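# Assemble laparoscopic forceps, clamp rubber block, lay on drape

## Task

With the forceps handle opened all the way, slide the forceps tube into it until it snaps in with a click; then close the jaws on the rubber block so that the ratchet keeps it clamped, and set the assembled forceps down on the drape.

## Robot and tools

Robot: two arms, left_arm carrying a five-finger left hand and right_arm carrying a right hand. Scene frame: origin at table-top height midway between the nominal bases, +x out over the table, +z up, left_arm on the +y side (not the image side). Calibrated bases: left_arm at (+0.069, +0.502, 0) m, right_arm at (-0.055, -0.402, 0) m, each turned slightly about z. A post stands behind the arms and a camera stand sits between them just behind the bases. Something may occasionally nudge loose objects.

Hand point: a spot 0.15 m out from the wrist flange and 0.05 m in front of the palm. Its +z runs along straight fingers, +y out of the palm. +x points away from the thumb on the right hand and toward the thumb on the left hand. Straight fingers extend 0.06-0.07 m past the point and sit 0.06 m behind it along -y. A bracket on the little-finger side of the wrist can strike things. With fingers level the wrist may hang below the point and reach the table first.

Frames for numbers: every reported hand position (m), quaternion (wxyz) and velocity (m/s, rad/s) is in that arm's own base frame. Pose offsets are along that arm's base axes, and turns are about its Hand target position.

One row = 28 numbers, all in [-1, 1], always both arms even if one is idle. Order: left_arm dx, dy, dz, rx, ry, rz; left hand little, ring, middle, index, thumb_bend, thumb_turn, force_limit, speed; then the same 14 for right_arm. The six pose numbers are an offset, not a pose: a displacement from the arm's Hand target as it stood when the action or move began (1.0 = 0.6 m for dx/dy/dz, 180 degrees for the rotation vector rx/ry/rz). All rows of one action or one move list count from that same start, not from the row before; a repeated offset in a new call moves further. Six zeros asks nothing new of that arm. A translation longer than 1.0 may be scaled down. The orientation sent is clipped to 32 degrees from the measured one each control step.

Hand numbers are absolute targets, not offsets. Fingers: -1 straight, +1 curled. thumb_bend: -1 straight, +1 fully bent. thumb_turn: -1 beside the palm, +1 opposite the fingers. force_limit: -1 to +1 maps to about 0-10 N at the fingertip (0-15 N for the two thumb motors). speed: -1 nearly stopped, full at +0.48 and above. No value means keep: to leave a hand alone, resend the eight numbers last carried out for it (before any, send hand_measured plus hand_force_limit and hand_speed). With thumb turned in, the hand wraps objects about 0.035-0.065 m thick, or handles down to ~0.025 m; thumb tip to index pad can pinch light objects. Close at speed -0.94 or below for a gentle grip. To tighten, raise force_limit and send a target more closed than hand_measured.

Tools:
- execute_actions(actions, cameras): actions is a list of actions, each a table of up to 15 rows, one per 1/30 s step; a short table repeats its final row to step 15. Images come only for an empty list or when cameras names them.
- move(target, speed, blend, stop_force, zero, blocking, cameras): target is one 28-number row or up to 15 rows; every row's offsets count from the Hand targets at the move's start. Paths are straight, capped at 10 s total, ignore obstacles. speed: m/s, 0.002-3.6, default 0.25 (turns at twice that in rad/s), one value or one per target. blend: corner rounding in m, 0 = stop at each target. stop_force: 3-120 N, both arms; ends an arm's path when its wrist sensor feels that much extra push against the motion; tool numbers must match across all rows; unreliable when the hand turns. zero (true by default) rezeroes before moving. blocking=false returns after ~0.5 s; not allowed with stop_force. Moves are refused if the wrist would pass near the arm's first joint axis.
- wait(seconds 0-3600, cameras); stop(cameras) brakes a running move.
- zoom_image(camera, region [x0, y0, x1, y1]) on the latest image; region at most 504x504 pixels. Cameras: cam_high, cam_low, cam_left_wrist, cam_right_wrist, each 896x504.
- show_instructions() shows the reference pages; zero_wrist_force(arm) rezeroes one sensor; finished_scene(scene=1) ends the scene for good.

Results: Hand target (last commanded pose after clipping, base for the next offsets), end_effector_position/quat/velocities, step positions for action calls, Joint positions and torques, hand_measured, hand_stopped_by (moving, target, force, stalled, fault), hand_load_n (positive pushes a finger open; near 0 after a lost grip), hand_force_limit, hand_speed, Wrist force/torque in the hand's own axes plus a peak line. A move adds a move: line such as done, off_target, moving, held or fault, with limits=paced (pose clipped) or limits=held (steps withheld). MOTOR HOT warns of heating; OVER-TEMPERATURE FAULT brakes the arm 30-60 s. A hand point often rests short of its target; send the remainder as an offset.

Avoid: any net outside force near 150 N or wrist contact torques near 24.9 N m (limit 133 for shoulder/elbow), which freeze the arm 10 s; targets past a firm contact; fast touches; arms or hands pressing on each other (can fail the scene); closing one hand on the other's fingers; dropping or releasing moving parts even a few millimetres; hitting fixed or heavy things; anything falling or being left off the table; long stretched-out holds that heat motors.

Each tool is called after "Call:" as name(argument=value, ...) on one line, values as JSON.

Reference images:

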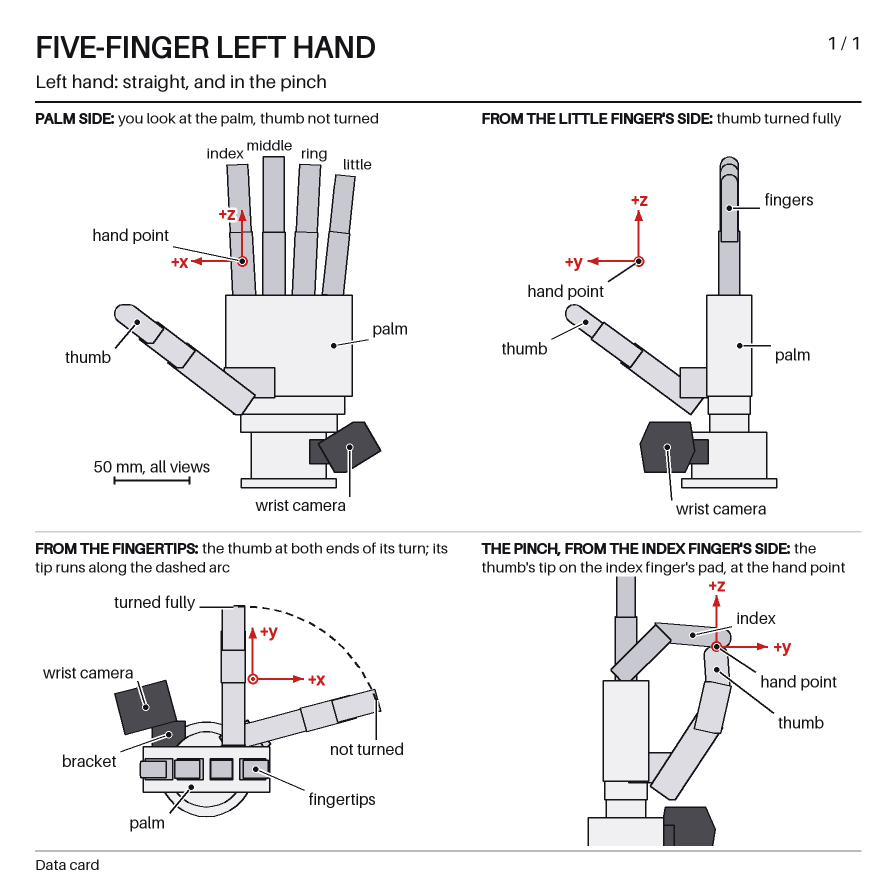

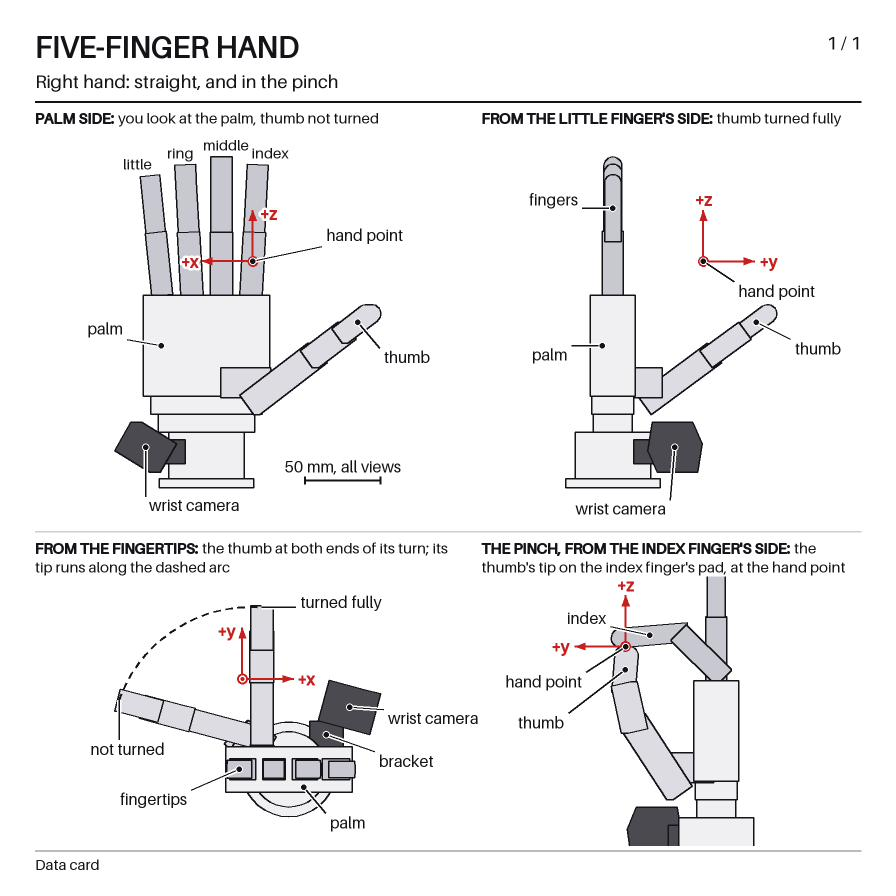

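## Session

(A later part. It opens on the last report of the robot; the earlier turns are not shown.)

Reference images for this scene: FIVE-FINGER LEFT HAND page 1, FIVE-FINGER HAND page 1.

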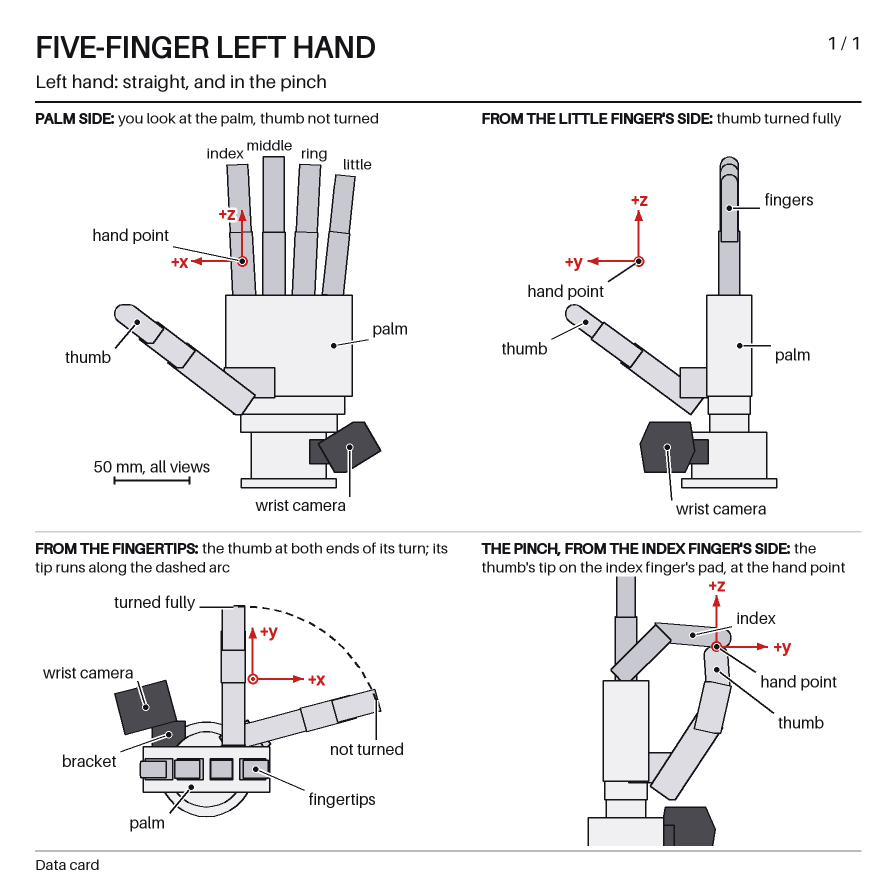

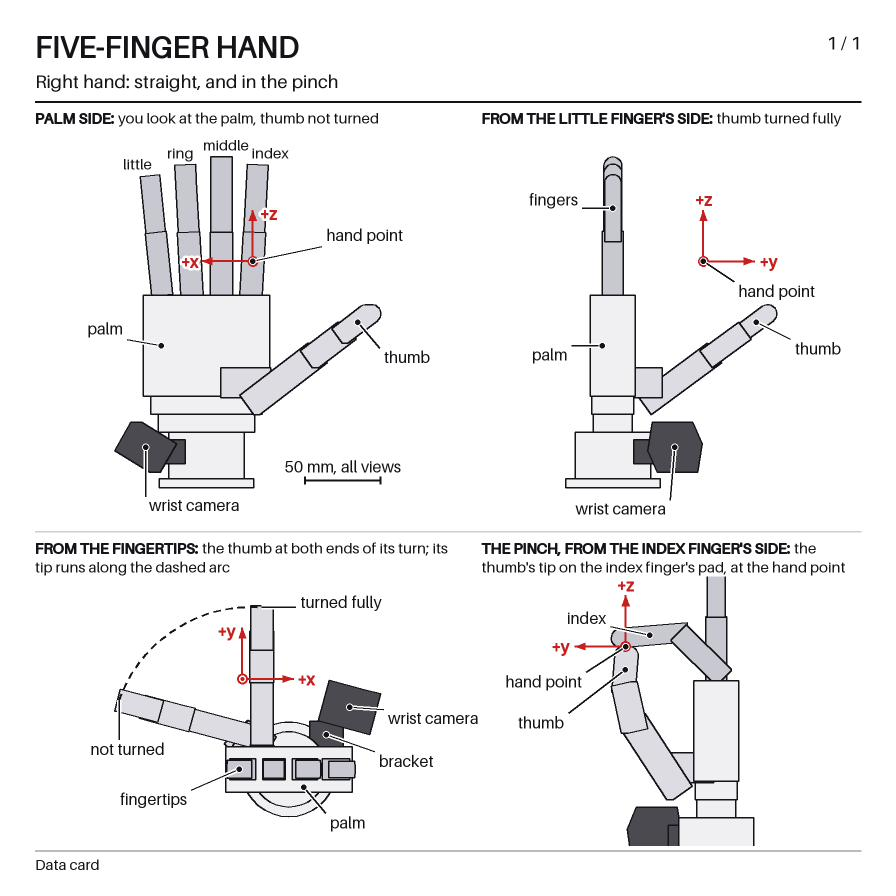

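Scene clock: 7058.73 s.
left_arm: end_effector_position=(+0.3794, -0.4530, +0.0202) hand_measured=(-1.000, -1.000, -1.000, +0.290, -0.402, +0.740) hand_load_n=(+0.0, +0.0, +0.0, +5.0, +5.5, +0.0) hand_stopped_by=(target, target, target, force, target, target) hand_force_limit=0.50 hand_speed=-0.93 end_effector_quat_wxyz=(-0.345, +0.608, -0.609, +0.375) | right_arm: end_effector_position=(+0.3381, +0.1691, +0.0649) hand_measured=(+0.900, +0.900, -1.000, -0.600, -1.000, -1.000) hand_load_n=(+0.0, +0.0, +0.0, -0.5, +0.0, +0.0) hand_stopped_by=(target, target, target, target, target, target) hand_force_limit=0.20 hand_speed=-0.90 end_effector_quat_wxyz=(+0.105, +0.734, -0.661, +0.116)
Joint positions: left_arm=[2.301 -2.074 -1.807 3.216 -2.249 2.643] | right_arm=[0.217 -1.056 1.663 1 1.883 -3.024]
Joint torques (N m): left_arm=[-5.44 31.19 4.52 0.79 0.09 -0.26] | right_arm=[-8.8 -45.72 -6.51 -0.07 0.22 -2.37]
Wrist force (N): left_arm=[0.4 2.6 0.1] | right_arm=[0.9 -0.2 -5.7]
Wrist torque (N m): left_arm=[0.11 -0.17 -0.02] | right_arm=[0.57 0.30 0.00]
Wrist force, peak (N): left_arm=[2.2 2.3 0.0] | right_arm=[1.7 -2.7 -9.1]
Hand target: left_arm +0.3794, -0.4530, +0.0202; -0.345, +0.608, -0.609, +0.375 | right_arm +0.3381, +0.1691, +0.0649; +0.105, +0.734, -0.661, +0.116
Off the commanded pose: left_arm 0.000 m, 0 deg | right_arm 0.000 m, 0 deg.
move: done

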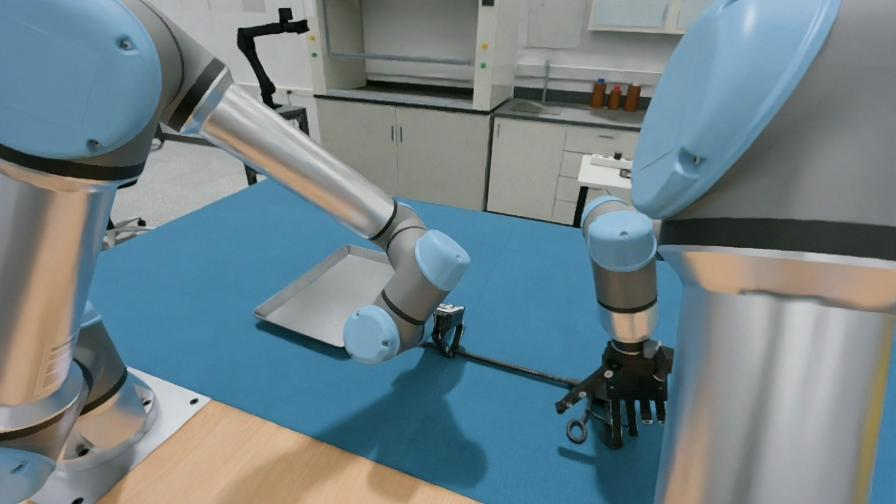

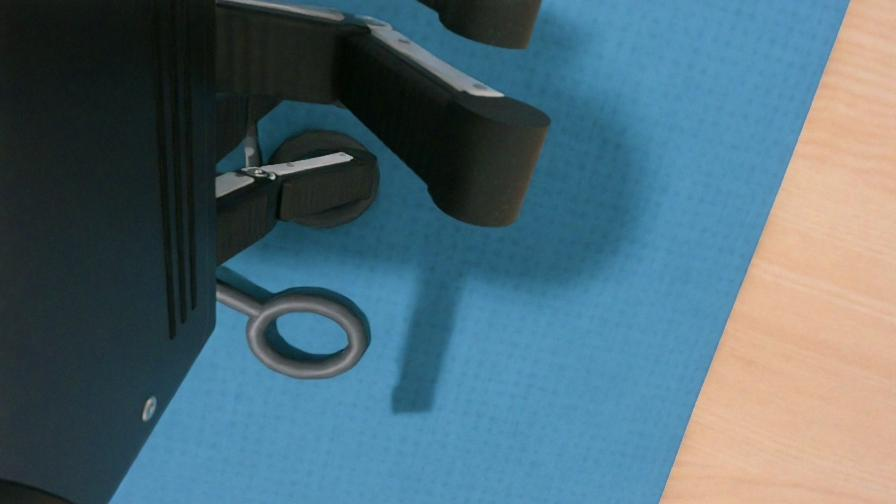

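Call:
move(target=[0,0,0,0,0,0,-1,-1,-1,0.9,-0.4,0.74,0.5,-0.93,0.001,-0.0058,0,0,0,0,0.9,0.9,-1,-0.6,-1,-1,0.2,-0.9], speed=0.01, stop_force=6, cameras=["cam_low","cam_right_wrist"])

Call:
zoom_image(camera="cam_low", region=[580, 390, 640, 440])

Call:
zoom_image(camera="cam_right_wrist", region=[210, 60, 410, 330])

Scene clock: 7065.80 s.
left_arm: end_effector_position=(+0.3794, -0.4530, +0.0202) hand_measured=(-1.000, -1.000, -1.000, +0.290, -0.402, +0.740) hand_load_n=(+0.0, +0.0, -0.5, +5.0, +6.0, +0.0) hand_stopped_by=(target, target, target, force, target, target) hand_force_limit=0.50 hand_speed=-0.93 end_effector_quat_wxyz=(-0.345, +0.608, -0.609, +0.375) | right_arm: end_effector_position=(+0.3387, +0.1656, +0.0649) hand_measured=(+0.900, +0.900, -1.000, -0.600, -1.000, -1.000) hand_load_n=(+0.0, +0.0, +0.0, -0.5, +0.0, +0.0) hand_stopped_by=(target, target, target, target, target, target) hand_force_limit=0.20 hand_speed=-0.90 end_effector_quat_wxyz=(+0.105, +0.734, -0.661, +0.116)
Joint positions: left_arm=[2.301 -2.074 -1.807 3.216 -2.249 2.643] | right_arm=[0.209 -1.059 1.667 0.997 1.883 -3.032]
Joint torques (N m): left_arm=[-6.29 29.19 4.86 0.83 -1.19 0] | right_arm=[-9.11 -46.22 -6.87 0.14 2.26 -2.4]
Wrist force (N): left_arm=[1.1 2.8 0.1] | right_arm=[0.1 -0.5 -5.7]
Wrist torque (N m): left_arm=[0.14 -0.24 0.00] | right_arm=[0.56 0.24 -0.03]
Wrist force, peak (N): left_arm=[0.6 3.3 0.1] | right_arm=[0.1 -0.7 -5.9]
Hand target: left_arm +0.3794, -0.4530, +0.0202; -0.345, +0.608, -0.609, +0.375 | right_arm +0.3387, +0.1656, +0.0649; +0.105, +0.734, -0.661, +0.116
Off the commanded pose: left_arm 0.000 m, 0 deg | right_arm 0.000 m, 0 deg.
move: done

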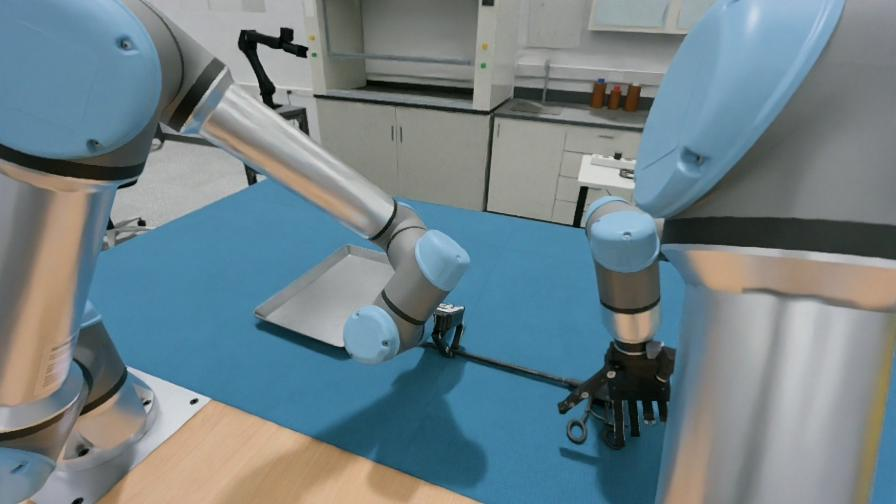

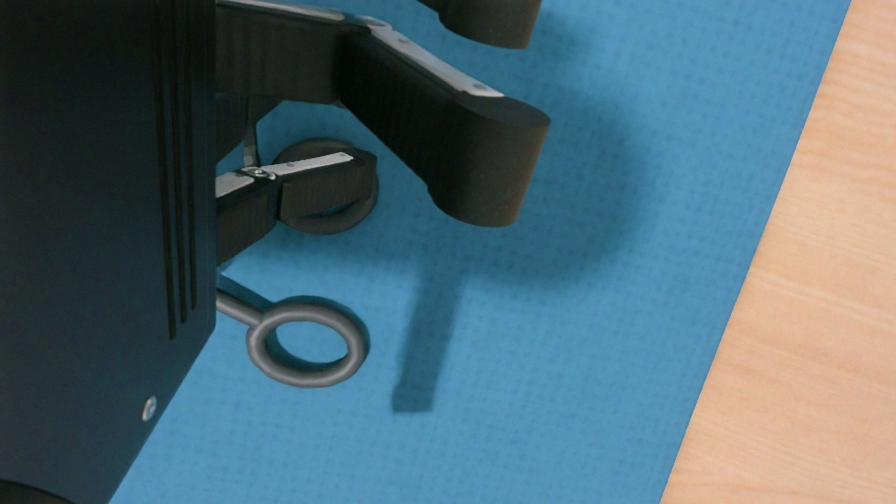

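Scaled by 8.400 from the camera's image (finer frame: 1280x720).

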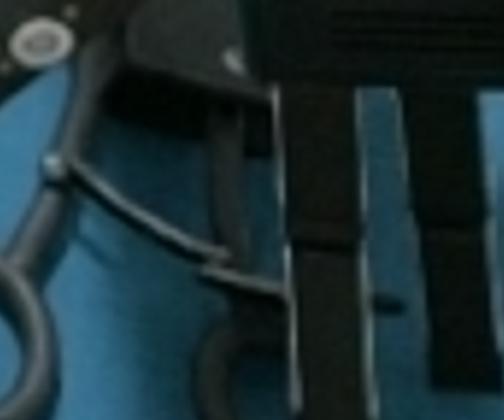

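Scaled by 1.867 from the camera's image (finer frame: 1280x720).

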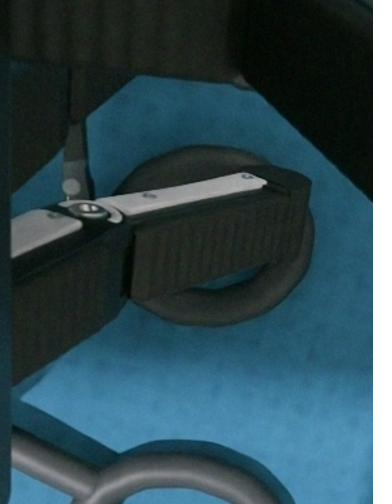

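Call:
move(target=[0,0,0,0,0,0,-1,-1,-1,0.9,-0.4,0.74,0.5,-0.93,0.001,-0.0058,0,0,0,0,0.9,0.9,-1,-0.6,-1,-1,0.2,-0.9], speed=0.01, stop_force=6, cameras=["cam_low","cam_right_wrist"])

Call:
zoom_image(camera="cam_low", region=[580, 390, 640, 440])

Call:
zoom_image(camera="cam_right_wrist", region=[210, 60, 410, 330])

Scene clock: 7072.40 s.
left_arm: end_effector_position=(+0.3794, -0.4530, +0.0202) hand_measured=(-1.000, -1.000, -1.000, +0.290, -0.402, +0.740) hand_load_n=(+0.0, +0.0, +0.0, +5.5, +5.5, +0.0) hand_stopped_by=(target, target, target, force, target, target) hand_force_limit=0.50 hand_speed=-0.93 end_effector_quat_wxyz=(-0.345, +0.608, -0.609, +0.375) | right_arm: end_effector_position=(+0.3393, +0.1621, +0.0649) hand_measured=(+0.900, +0.900, -1.000, -0.600, -1.000, -1.000) hand_load_n=(+0.0, +0.0, +0.0, -3.0, +0.0, -0.5) hand_stopped_by=(target, target, target, target, target, target) hand_force_limit=0.20 hand_speed=-0.90 end_effector_quat_wxyz=(+0.105, +0.734, -0.661, +0.116)
Joint positions: left_arm=[2.301 -2.074 -1.807 3.216 -2.249 2.643] | right_arm=[0.2 -1.062 1.67 0.993 1.883 -3.041]
Joint torques (N m): left_arm=[-5.89 30.22 4.15 0.6 -1.71 0.03] | right_arm=[-9.92 -43.06 -5.7 -0.34 3.1 -2.48]
Wrist force (N): left_arm=[3.4 2.1 -0.8] | right_arm=[-2.3 -1.7 -12.3]
Wrist torque (N m): left_arm=[0.09 -0.39 0.02] | right_arm=[0.80 0.24 -0.12]
Wrist force, peak (N): left_arm=[3.6 2.1 -1.1] | right_arm=[-2.2 -1.9 -12.5]
Hand target: left_arm +0.3794, -0.4530, +0.0202; -0.345, +0.608, -0.609, +0.375 | right_arm +0.3393, +0.1621, +0.0649; +0.105, +0.734, -0.661, +0.116
Off the commanded pose: left_arm 0.000 m, 0 deg | right_arm 0.000 m, 0 deg.
move: done

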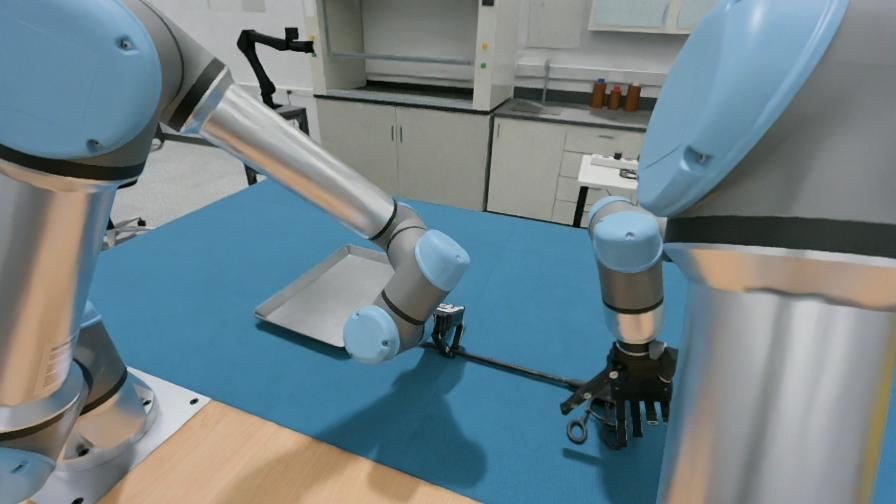

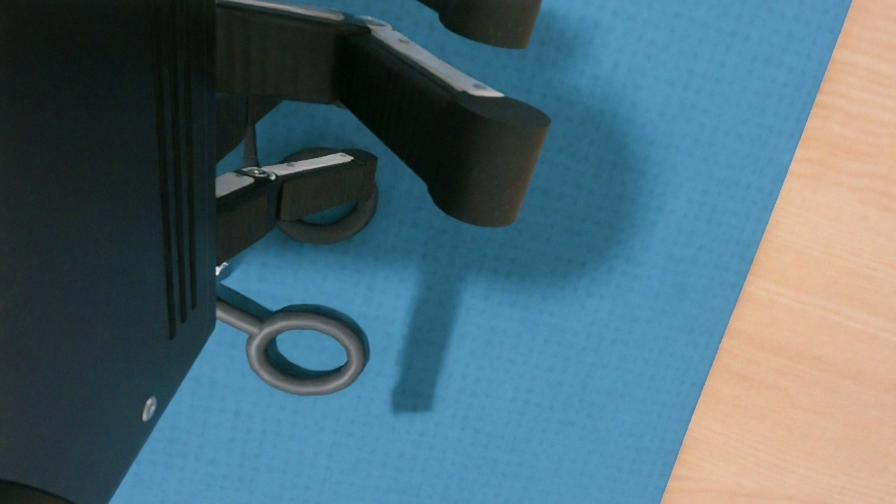

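Scaled by 8.400 from the camera's image (finer frame: 1280x720).

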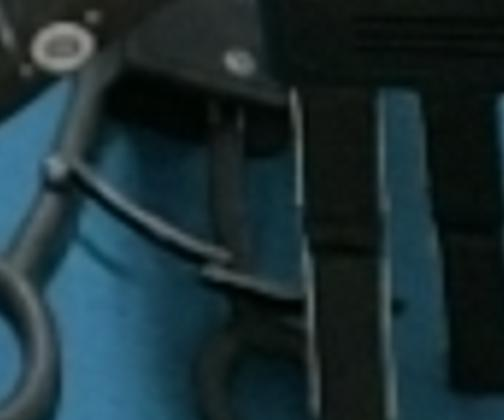

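Scaled by 1.867 from the camera's image (finer frame: 1280x720).

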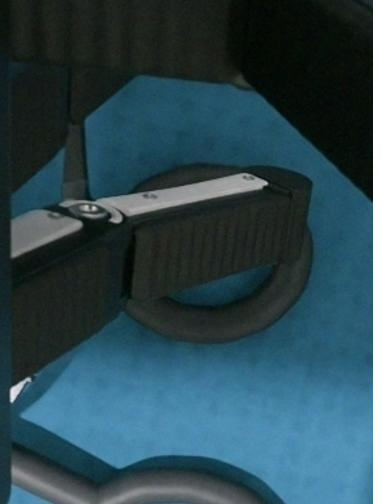

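Call:
move(target=[[0,0,0,0,0,0,-1,-1,-1,0.9,-0.4,0.74,0.5,-0.93,-0.002,0.0117,0,0,0,0,0.9,0.9,-1,-0.6,-1,-1,0.2,-0.9],[0,0,0,0,0,0,-1,-1,-1,0.9,-0.4,0.74,0.5,-0.93,-0.002,0.0117,0.0,0,0,0,0.9,0.9,-1,-0.86,-1,-1,0.5,-0.5],[0,0,0,0,0,0,-1,-1,-1,0.9,-0.4,0.74,0.5,-0.93,-0.002,0.0117,0.025,0,0,0,0.9,0.9,-1,-0.86,-1,-1,0.5,-0.5]], speed=0.03, cameras=["cam_low","cam_right_wrist"])

Call:
zoom_image(camera="cam_low", region=[560, 380, 660, 460])

Call:
zoom_image(camera="cam_right_wrist", region=[210, 60, 410, 330])

Scene clock: 7102.60 s.
left_arm: end_effector_position=(+0.3794, -0.4530, +0.0202) hand_measured=(-1.000, -1.000, -1.000, +0.290, -0.402, +0.740) hand_load_n=(+0.0, +0.0, +0.0, +5.0, +5.5, +0.0) hand_stopped_by=(target, target, target, force, target, target) hand_force_limit=0.50 hand_speed=-0.93 end_effector_quat_wxyz=(-0.345, +0.608, -0.609, +0.375) | right_arm: end_effector_position=(+0.3380, +0.1691, +0.0799) hand_measured=(+0.900, +0.900, -1.000, -0.712, -1.000, -1.000) hand_load_n=(+0.0, +0.0, +0.0, +0.0, +0.0, +0.0) hand_stopped_by=(target, target, target, stalled, target, target) hand_force_limit=0.50 hand_speed=-0.50 end_effector_quat_wxyz=(+0.105, +0.734, -0.661, +0.116)
Joint positions: left_arm=[2.301 -2.074 -1.807 3.216 -2.249 2.643] | right_arm=[0.217 -1.076 1.649 1.034 1.883 -3.024]
Joint torques (N m): left_arm=[-6.31 30.26 5.46 0.99 -1.76 0.23] | right_arm=[-2.88 -46.72 -20.25 4.87 0.77 1.52]
Wrist force (N): left_arm=[-0.4 2.9 0.4] | right_arm=[1.5 -0.2 -2.9]
Wrist torque (N m): left_arm=[0.13 -0.12 -0.03] | right_arm=[0.30 0.12 -0.11]
Wrist force, peak (N): left_arm=[3.5 2.2 -1.1] | right_arm=[4.0 6.4 -22.9]
Hand target: left_arm +0.3794, -0.4530, +0.0202; -0.345, +0.608, -0.609, +0.375 | right_arm +0.3381, +0.1691, +0.0799; +0.105, +0.734, -0.661, +0.116
Off the commanded pose: left_arm 0.000 m, 0 deg | right_arm 0.000 m, 0 deg.
move: done

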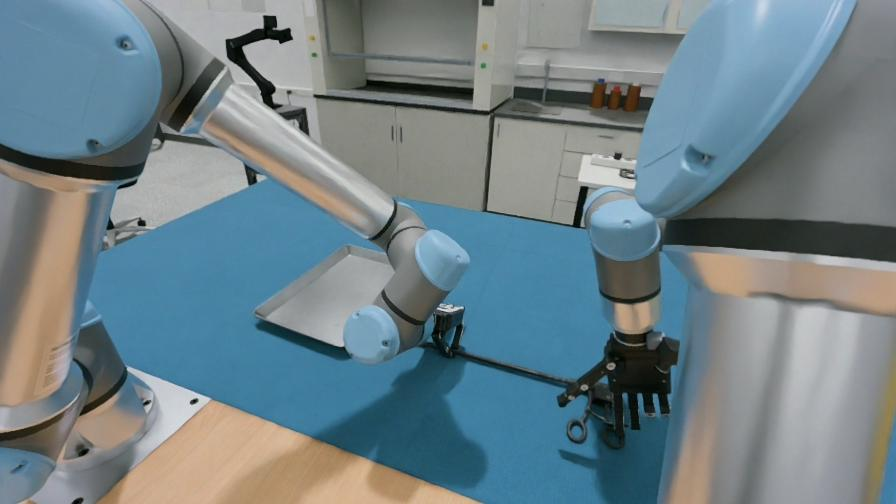

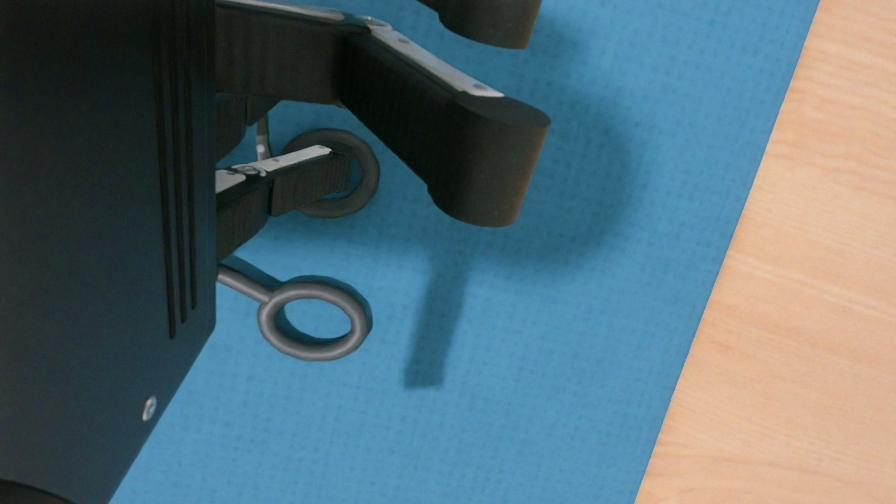

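Scaled by 5.040 from the camera's image (finer frame: 1280x720).

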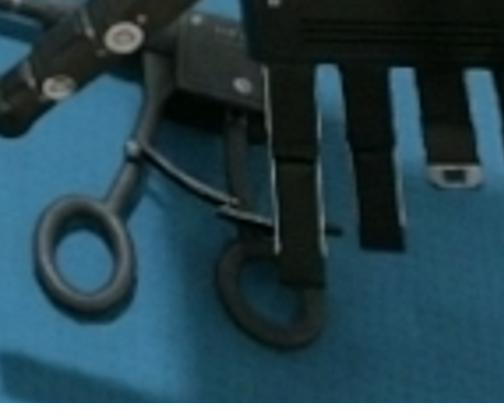

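Scaled by 1.867 from the camera's image (finer frame: 1280x720).

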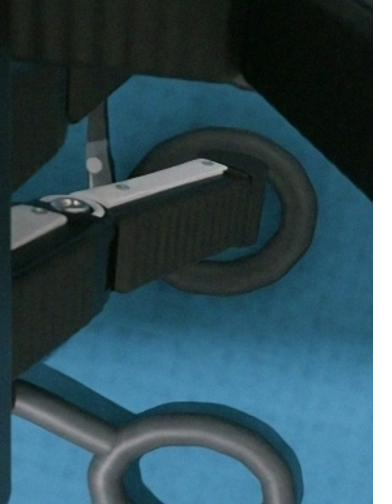

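Call:
move(target=[[0,0,0,0,0,0,-1,-1,-1,0.9,-0.4,0.74,0.5,-0.93,0,0,0.08,0,0,0,0.9,0.9,-1,-0.865,-1,-1,0.5,-0.5],[0,0,0,0,0,0,-1,-1,-1,0.9,-0.4,0.74,0.5,-0.93,-0.05,-0.2,0.2,0,0,-0.0333,0.9,0.9,-1,-0.865,-1,-1,0.5,-0.5]], speed=[0.1,0.3], blend=[0.02,0], cameras=["cam_high","cam_low","cam_left_wrist"])

Call:
zoom_image(camera="cam_high", region=[480, 140, 560, 220])

Call:
zoom_image(camera="cam_high", region=[480, 320, 560, 400])

Call:
zoom_image(camera="cam_low", region=[560, 380, 660, 460])

Scene clock: 7126.83 s.
left_arm: end_effector_position=(+0.3794, -0.4530, +0.0202) hand_measured=(-1.000, -1.000, -1.000, +0.290, -0.402, +0.740) hand_load_n=(+0.0, +0.0, +0.0, +5.5, +5.5, +0.0) hand_stopped_by=(target, target, target, force, target, target) hand_force_limit=0.50 hand_speed=-0.93 end_effector_quat_wxyz=(-0.345, +0.608, -0.609, +0.375) | right_arm: end_effector_position=(+0.3080, +0.0492, +0.1999) hand_measured=(+0.900, +0.900, -1.000, -0.866, -1.000, -1.000) hand_load_n=(+0.0, +0.0, +0.0, +0.0, +0.0, +0.0) hand_stopped_by=(target, target, target, target, target, target) hand_force_limit=0.50 hand_speed=-0.50 end_effector_quat_wxyz=(+0.111, +0.698, -0.698, +0.110)
Joint positions: left_arm=[2.301 -2.074 -1.807 3.216 -2.249 2.643] | right_arm=[-0.1 -1.368 1.7 1.206 1.883 -3.247]
Joint torques (N m): left_arm=[-6.14 29.18 5.99 0.7 -1.77 0.21] | right_arm=[-8.62 -37.38 -22.48 4.67 -0.83 -2.37]
Wrist force (N): left_arm=[-0.1 3.0 0.3] | right_arm=[1.5 0.1 -2.7]
Wrist torque (N m): left_arm=[0.14 -0.17 -0.01] | right_arm=[0.32 0.13 0.00]
Wrist force, peak (N): left_arm=[-0.2 3.6 0.1] | right_arm=[2.8 0.6 -3.4]
Hand target: left_arm +0.3794, -0.4530, +0.0202; -0.345, +0.608, -0.609, +0.375 | right_arm +0.3081, +0.0491, +0.1999; +0.111, +0.698, -0.698, +0.110
Off the commanded pose: left_arm 0.000 m, 0 deg | right_arm 0.000 m, 0 deg.
move: done

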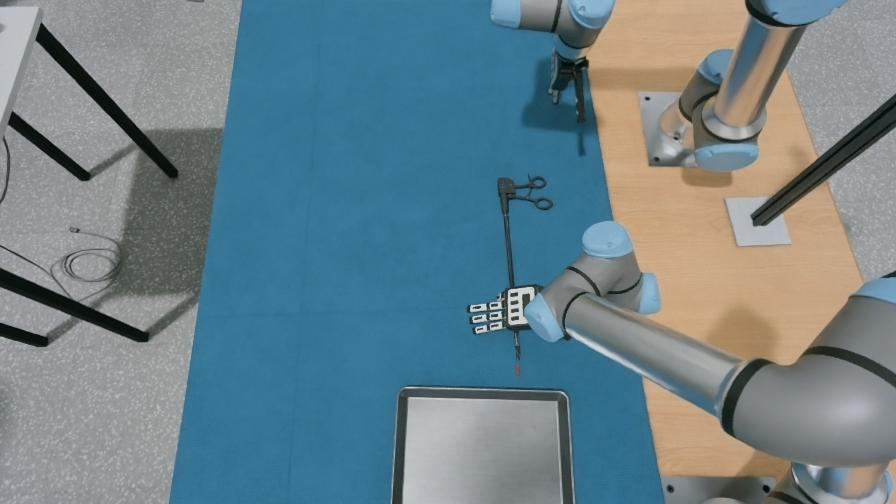

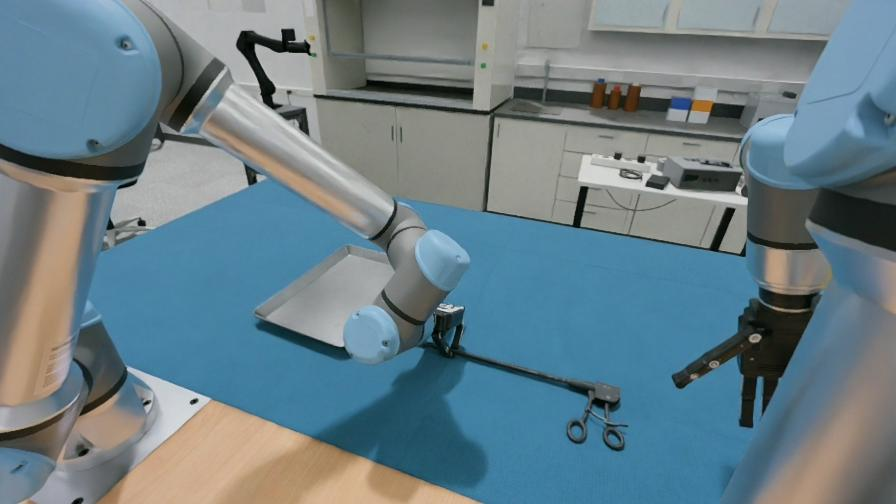

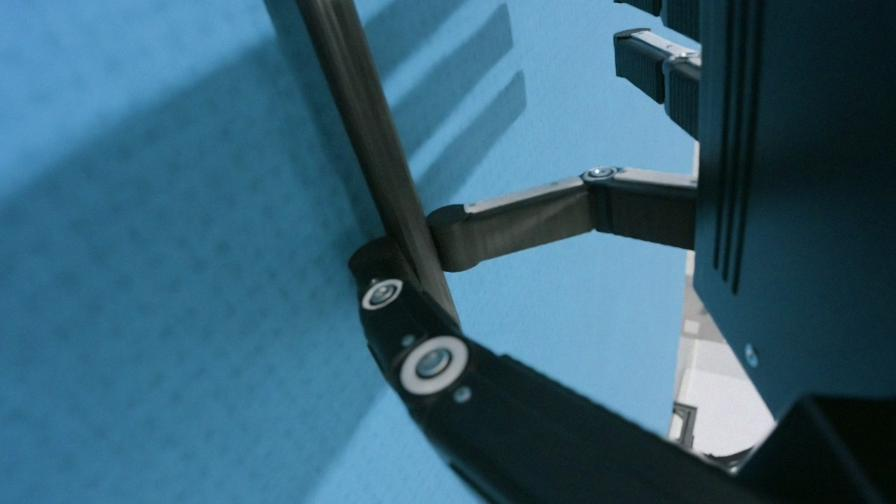

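Scaled by 6.300 from the camera's image (finer frame: 1280x720).

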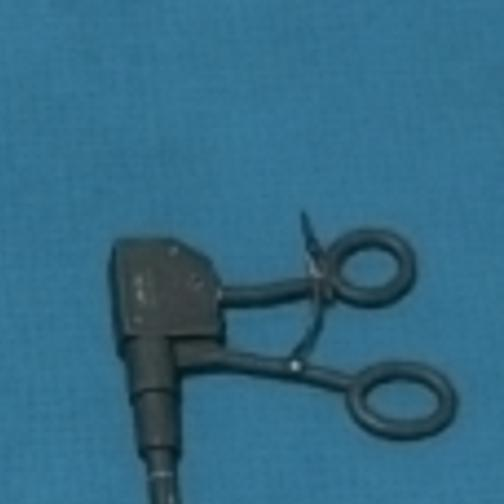

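Scaled by 6.300 from the camera's image (finer frame: 1280x720).

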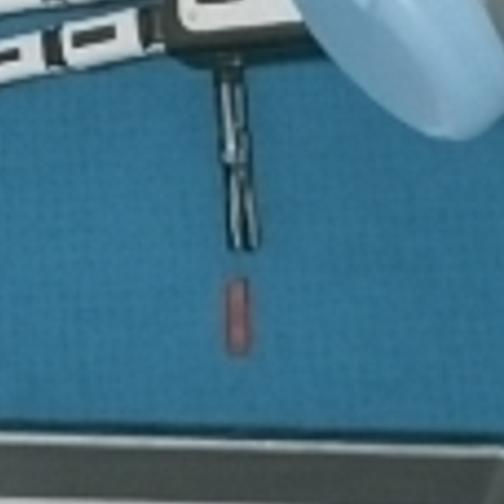

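Scaled by 5.040 from the camera's image (finer frame: 1280x720).

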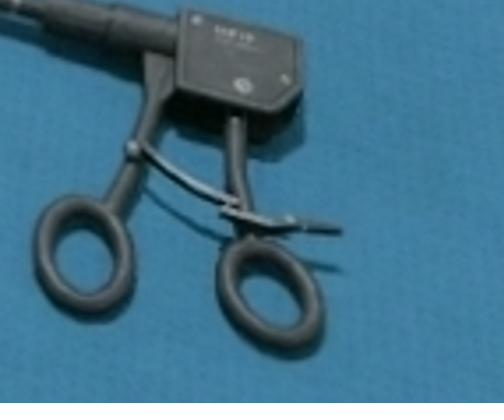

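Call:
move(target=[[0,0,0,0,0,0,-1,-1,-1,0.9,-0.4,0.74,0.5,-0.93,0.0372,0.2108,-0.14,0,0,0.0667,0.9,0.9,-1,-0.865,-1,-1,0.4,-0.3],[0,0,0,0,0,0,-1,-1,-1,0.9,-0.4,0.74,0.5,-0.93,0.0372,0.2108,-0.2,0,0,0.0667,0.9,0.9,-1,-0.865,-1,-1,0.4,-0.3]], speed=[0.25,0.08], cameras=["cam_low","cam_right_wrist"])

Call:
zoom_image(camera="cam_low", region=[560, 380, 660, 460])

Call:
zoom_image(camera="cam_right_wrist", region=[210, 60, 410, 330])

Scene clock: 7152.70 s.
left_arm: end_effector_position=(+0.3794, -0.4530, +0.0202) hand_measured=(-1.000, -1.000, -1.000, +0.290, -0.402, +0.740) hand_load_n=(+0.0, +0.0, +0.0, +5.5, +6.0, +0.0) hand_stopped_by=(target, target, target, force, target, target) hand_force_limit=0.50 hand_speed=-0.93 end_effector_quat_wxyz=(-0.345, +0.608, -0.609, +0.375) | right_arm: end_effector_position=(+0.3304, +0.1756, +0.0800) hand_measured=(+0.900, +0.900, -1.000, -0.866, -1.000, -1.000) hand_load_n=(+0.0, +0.0, +0.0, +0.0, +0.0, +0.0) hand_stopped_by=(target, target, target, target, target, target) hand_force_limit=0.40 hand_speed=-0.30 end_effector_quat_wxyz=(+0.098, +0.768, -0.621, +0.121)
Joint positions: left_arm=[2.301 -2.074 -1.807 3.216 -2.249 2.643] | right_arm=[0.251 -1.09 1.665 1.01 1.884 -3.098]
Joint torques (N m): left_arm=[-5.92 29.25 6.05 0.63 -1.83 0.23] | right_arm=[4.02 -23.2 -8.33 0.02 1.68 0.35]
Wrist force (N): left_arm=[-0.1 3.3 0.3] | right_arm=[1.3 0.1 -3.0]
Wrist torque (N m): left_arm=[0.18 -0.17 -0.02] | right_arm=[0.35 0.17 -0.11]
Wrist force, peak (N): left_arm=[-0.1 3.5 0.2] | right_arm=[2.7 0.4 -3.3]
Hand target: left_arm +0.3794, -0.4530, +0.0202; -0.345, +0.608, -0.609, +0.375 | right_arm +0.3304, +0.1756, +0.0799; +0.098, +0.768, -0.621, +0.121
Off the commanded pose: left_arm 0.000 m, 0 deg | right_arm 0.000 m, 0 deg.
move: done

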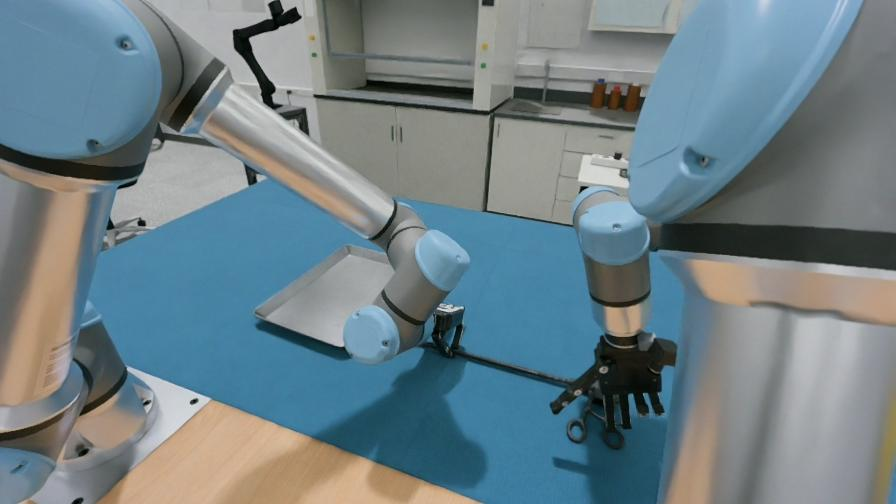

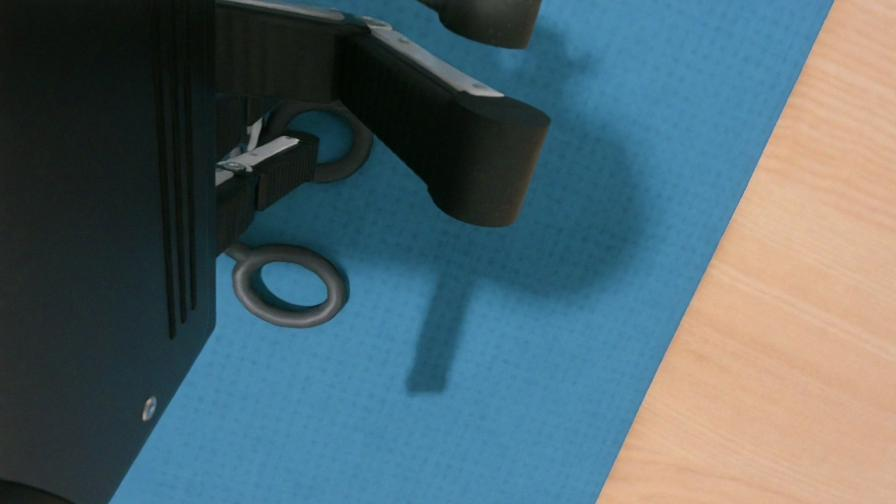

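Scaled by 5.040 from the camera's image (finer frame: 1280x720).

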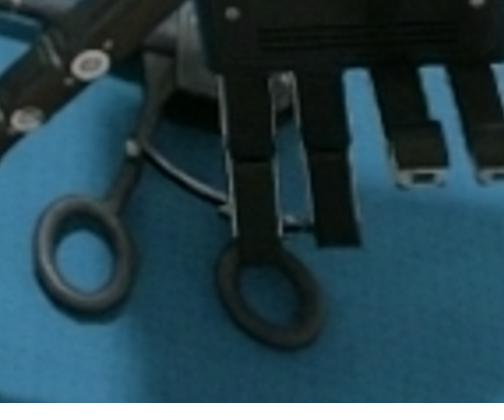

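Scaled by 1.867 from the camera's image (finer frame: 1280x720).

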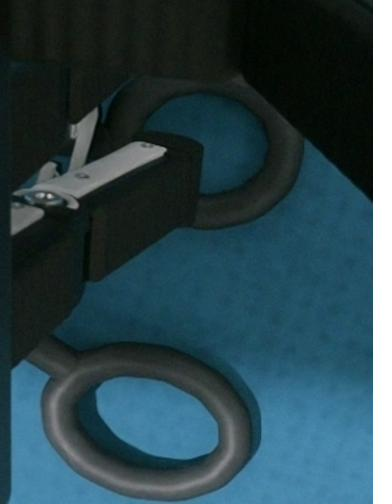

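Call:
move(target=[[0,0,0,0,0,0,-1,-1,-1,0.9,-0.4,0.74,0.5,-0.93,-0.009,-0.0013,0,0,0,0,0.9,0.9,-1,-0.865,-1,-1,0.4,-0.3],[0,0,0,0,0,0,-1,-1,-1,0.9,-0.4,0.74,0.5,-0.93,-0.009,-0.0013,-0.0183,0,0,0,0.9,0.9,-1,-0.865,-1,-1,0.4,-0.3]], speed=[0.05,0.01], stop_force=4, cameras=["cam_low","cam_right_wrist"])

Call:
zoom_image(camera="cam_low", region=[560, 380, 660, 460])

Call:
zoom_image(camera="cam_right_wrist", region=[210, 60, 410, 330])

Scene clock: 7163.33 s.
left_arm: end_effector_position=(+0.3794, -0.4530, +0.0202) hand_measured=(-1.000, -1.000, -1.000, +0.290, -0.402, +0.740) hand_load_n=(+0.0, +0.0, +0.0, +5.5, +5.5, +0.0) hand_stopped_by=(target, target, target, force, target, target) hand_force_limit=0.50 hand_speed=-0.93 end_effector_quat_wxyz=(-0.345, +0.608, -0.609, +0.375) | right_arm: end_effector_position=(+0.3250, +0.1748, +0.0727) hand_measured=(+0.900, +0.900, -1.000, -0.866, -1.000, -1.000) hand_load_n=(+0.0, +0.5, +0.0, -0.5, +0.0, +0.0) hand_stopped_by=(target, target, target, target, target, target) hand_force_limit=0.40 hand_speed=-0.30 end_effector_quat_wxyz=(+0.098, +0.768, -0.621, +0.121)
Joint positions: left_arm=[2.301 -2.074 -1.807 3.216 -2.249 2.643] | right_arm=[0.253 -1.091 1.689 0.987 1.884 -3.096]
Joint torques (N m): left_arm=[-5.52 30.74 4.74 0.64 -2.2 0.12] | right_arm=[6.83 -45.94 -18.84 4.6 -0.13 2.18]
Wrist force (N): left_arm=[0.2 3.1 0.2] | right_arm=[2.0 0.1 -3.6]
Wrist torque (N m): left_arm=[0.17 -0.17 -0.02] | right_arm=[0.39 0.18 -0.08]
Wrist force, peak (N): left_arm=[-0.2 3.5 0.4] | right_arm=[3.7 -0.8 -7.5]
Hand target: left_arm +0.3794, -0.4530, +0.0202; -0.345, +0.608, -0.609, +0.375 | right_arm +0.3250, +0.1748, +0.0727; +0.098, +0.768, -0.621, +0.121 (not the last commanded pose)
Off the commanded pose: left_arm 0.000 m, 0 deg | right_arm 0.004 m, 0 deg.
move: contact (right_arm); path passed 1 of 2 targets

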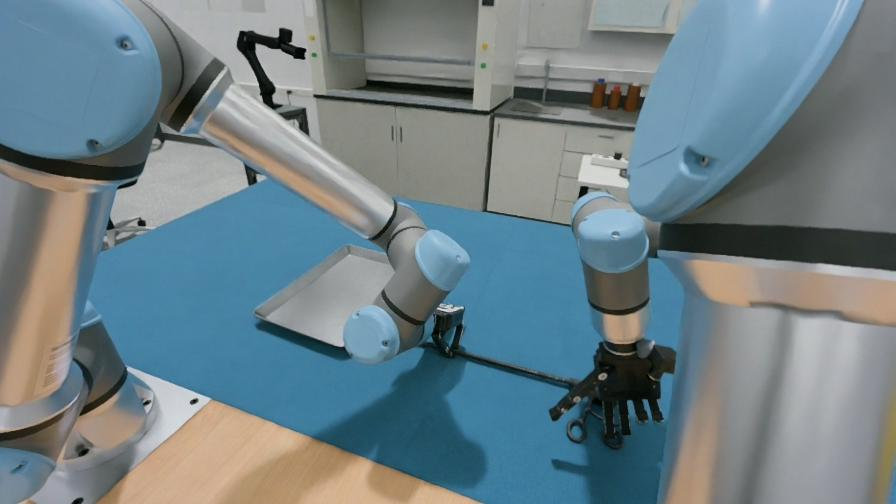

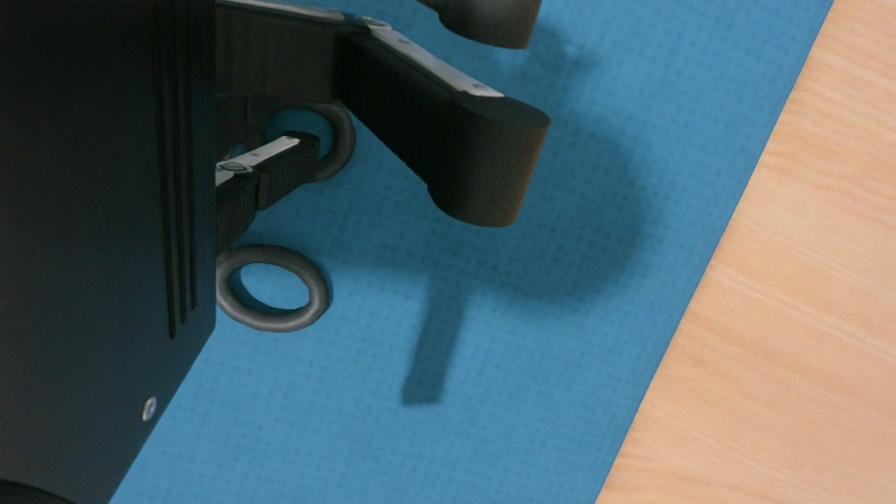

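Scaled by 5.040 from the camera's image (finer frame: 1280x720).

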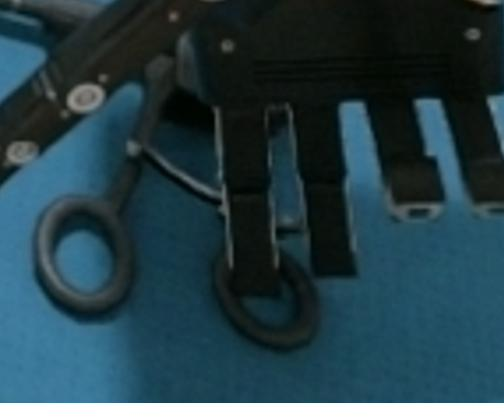

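Scaled by 1.867 from the camera's image (finer frame: 1280x720).

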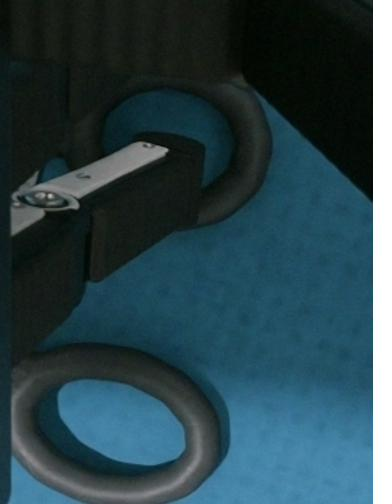

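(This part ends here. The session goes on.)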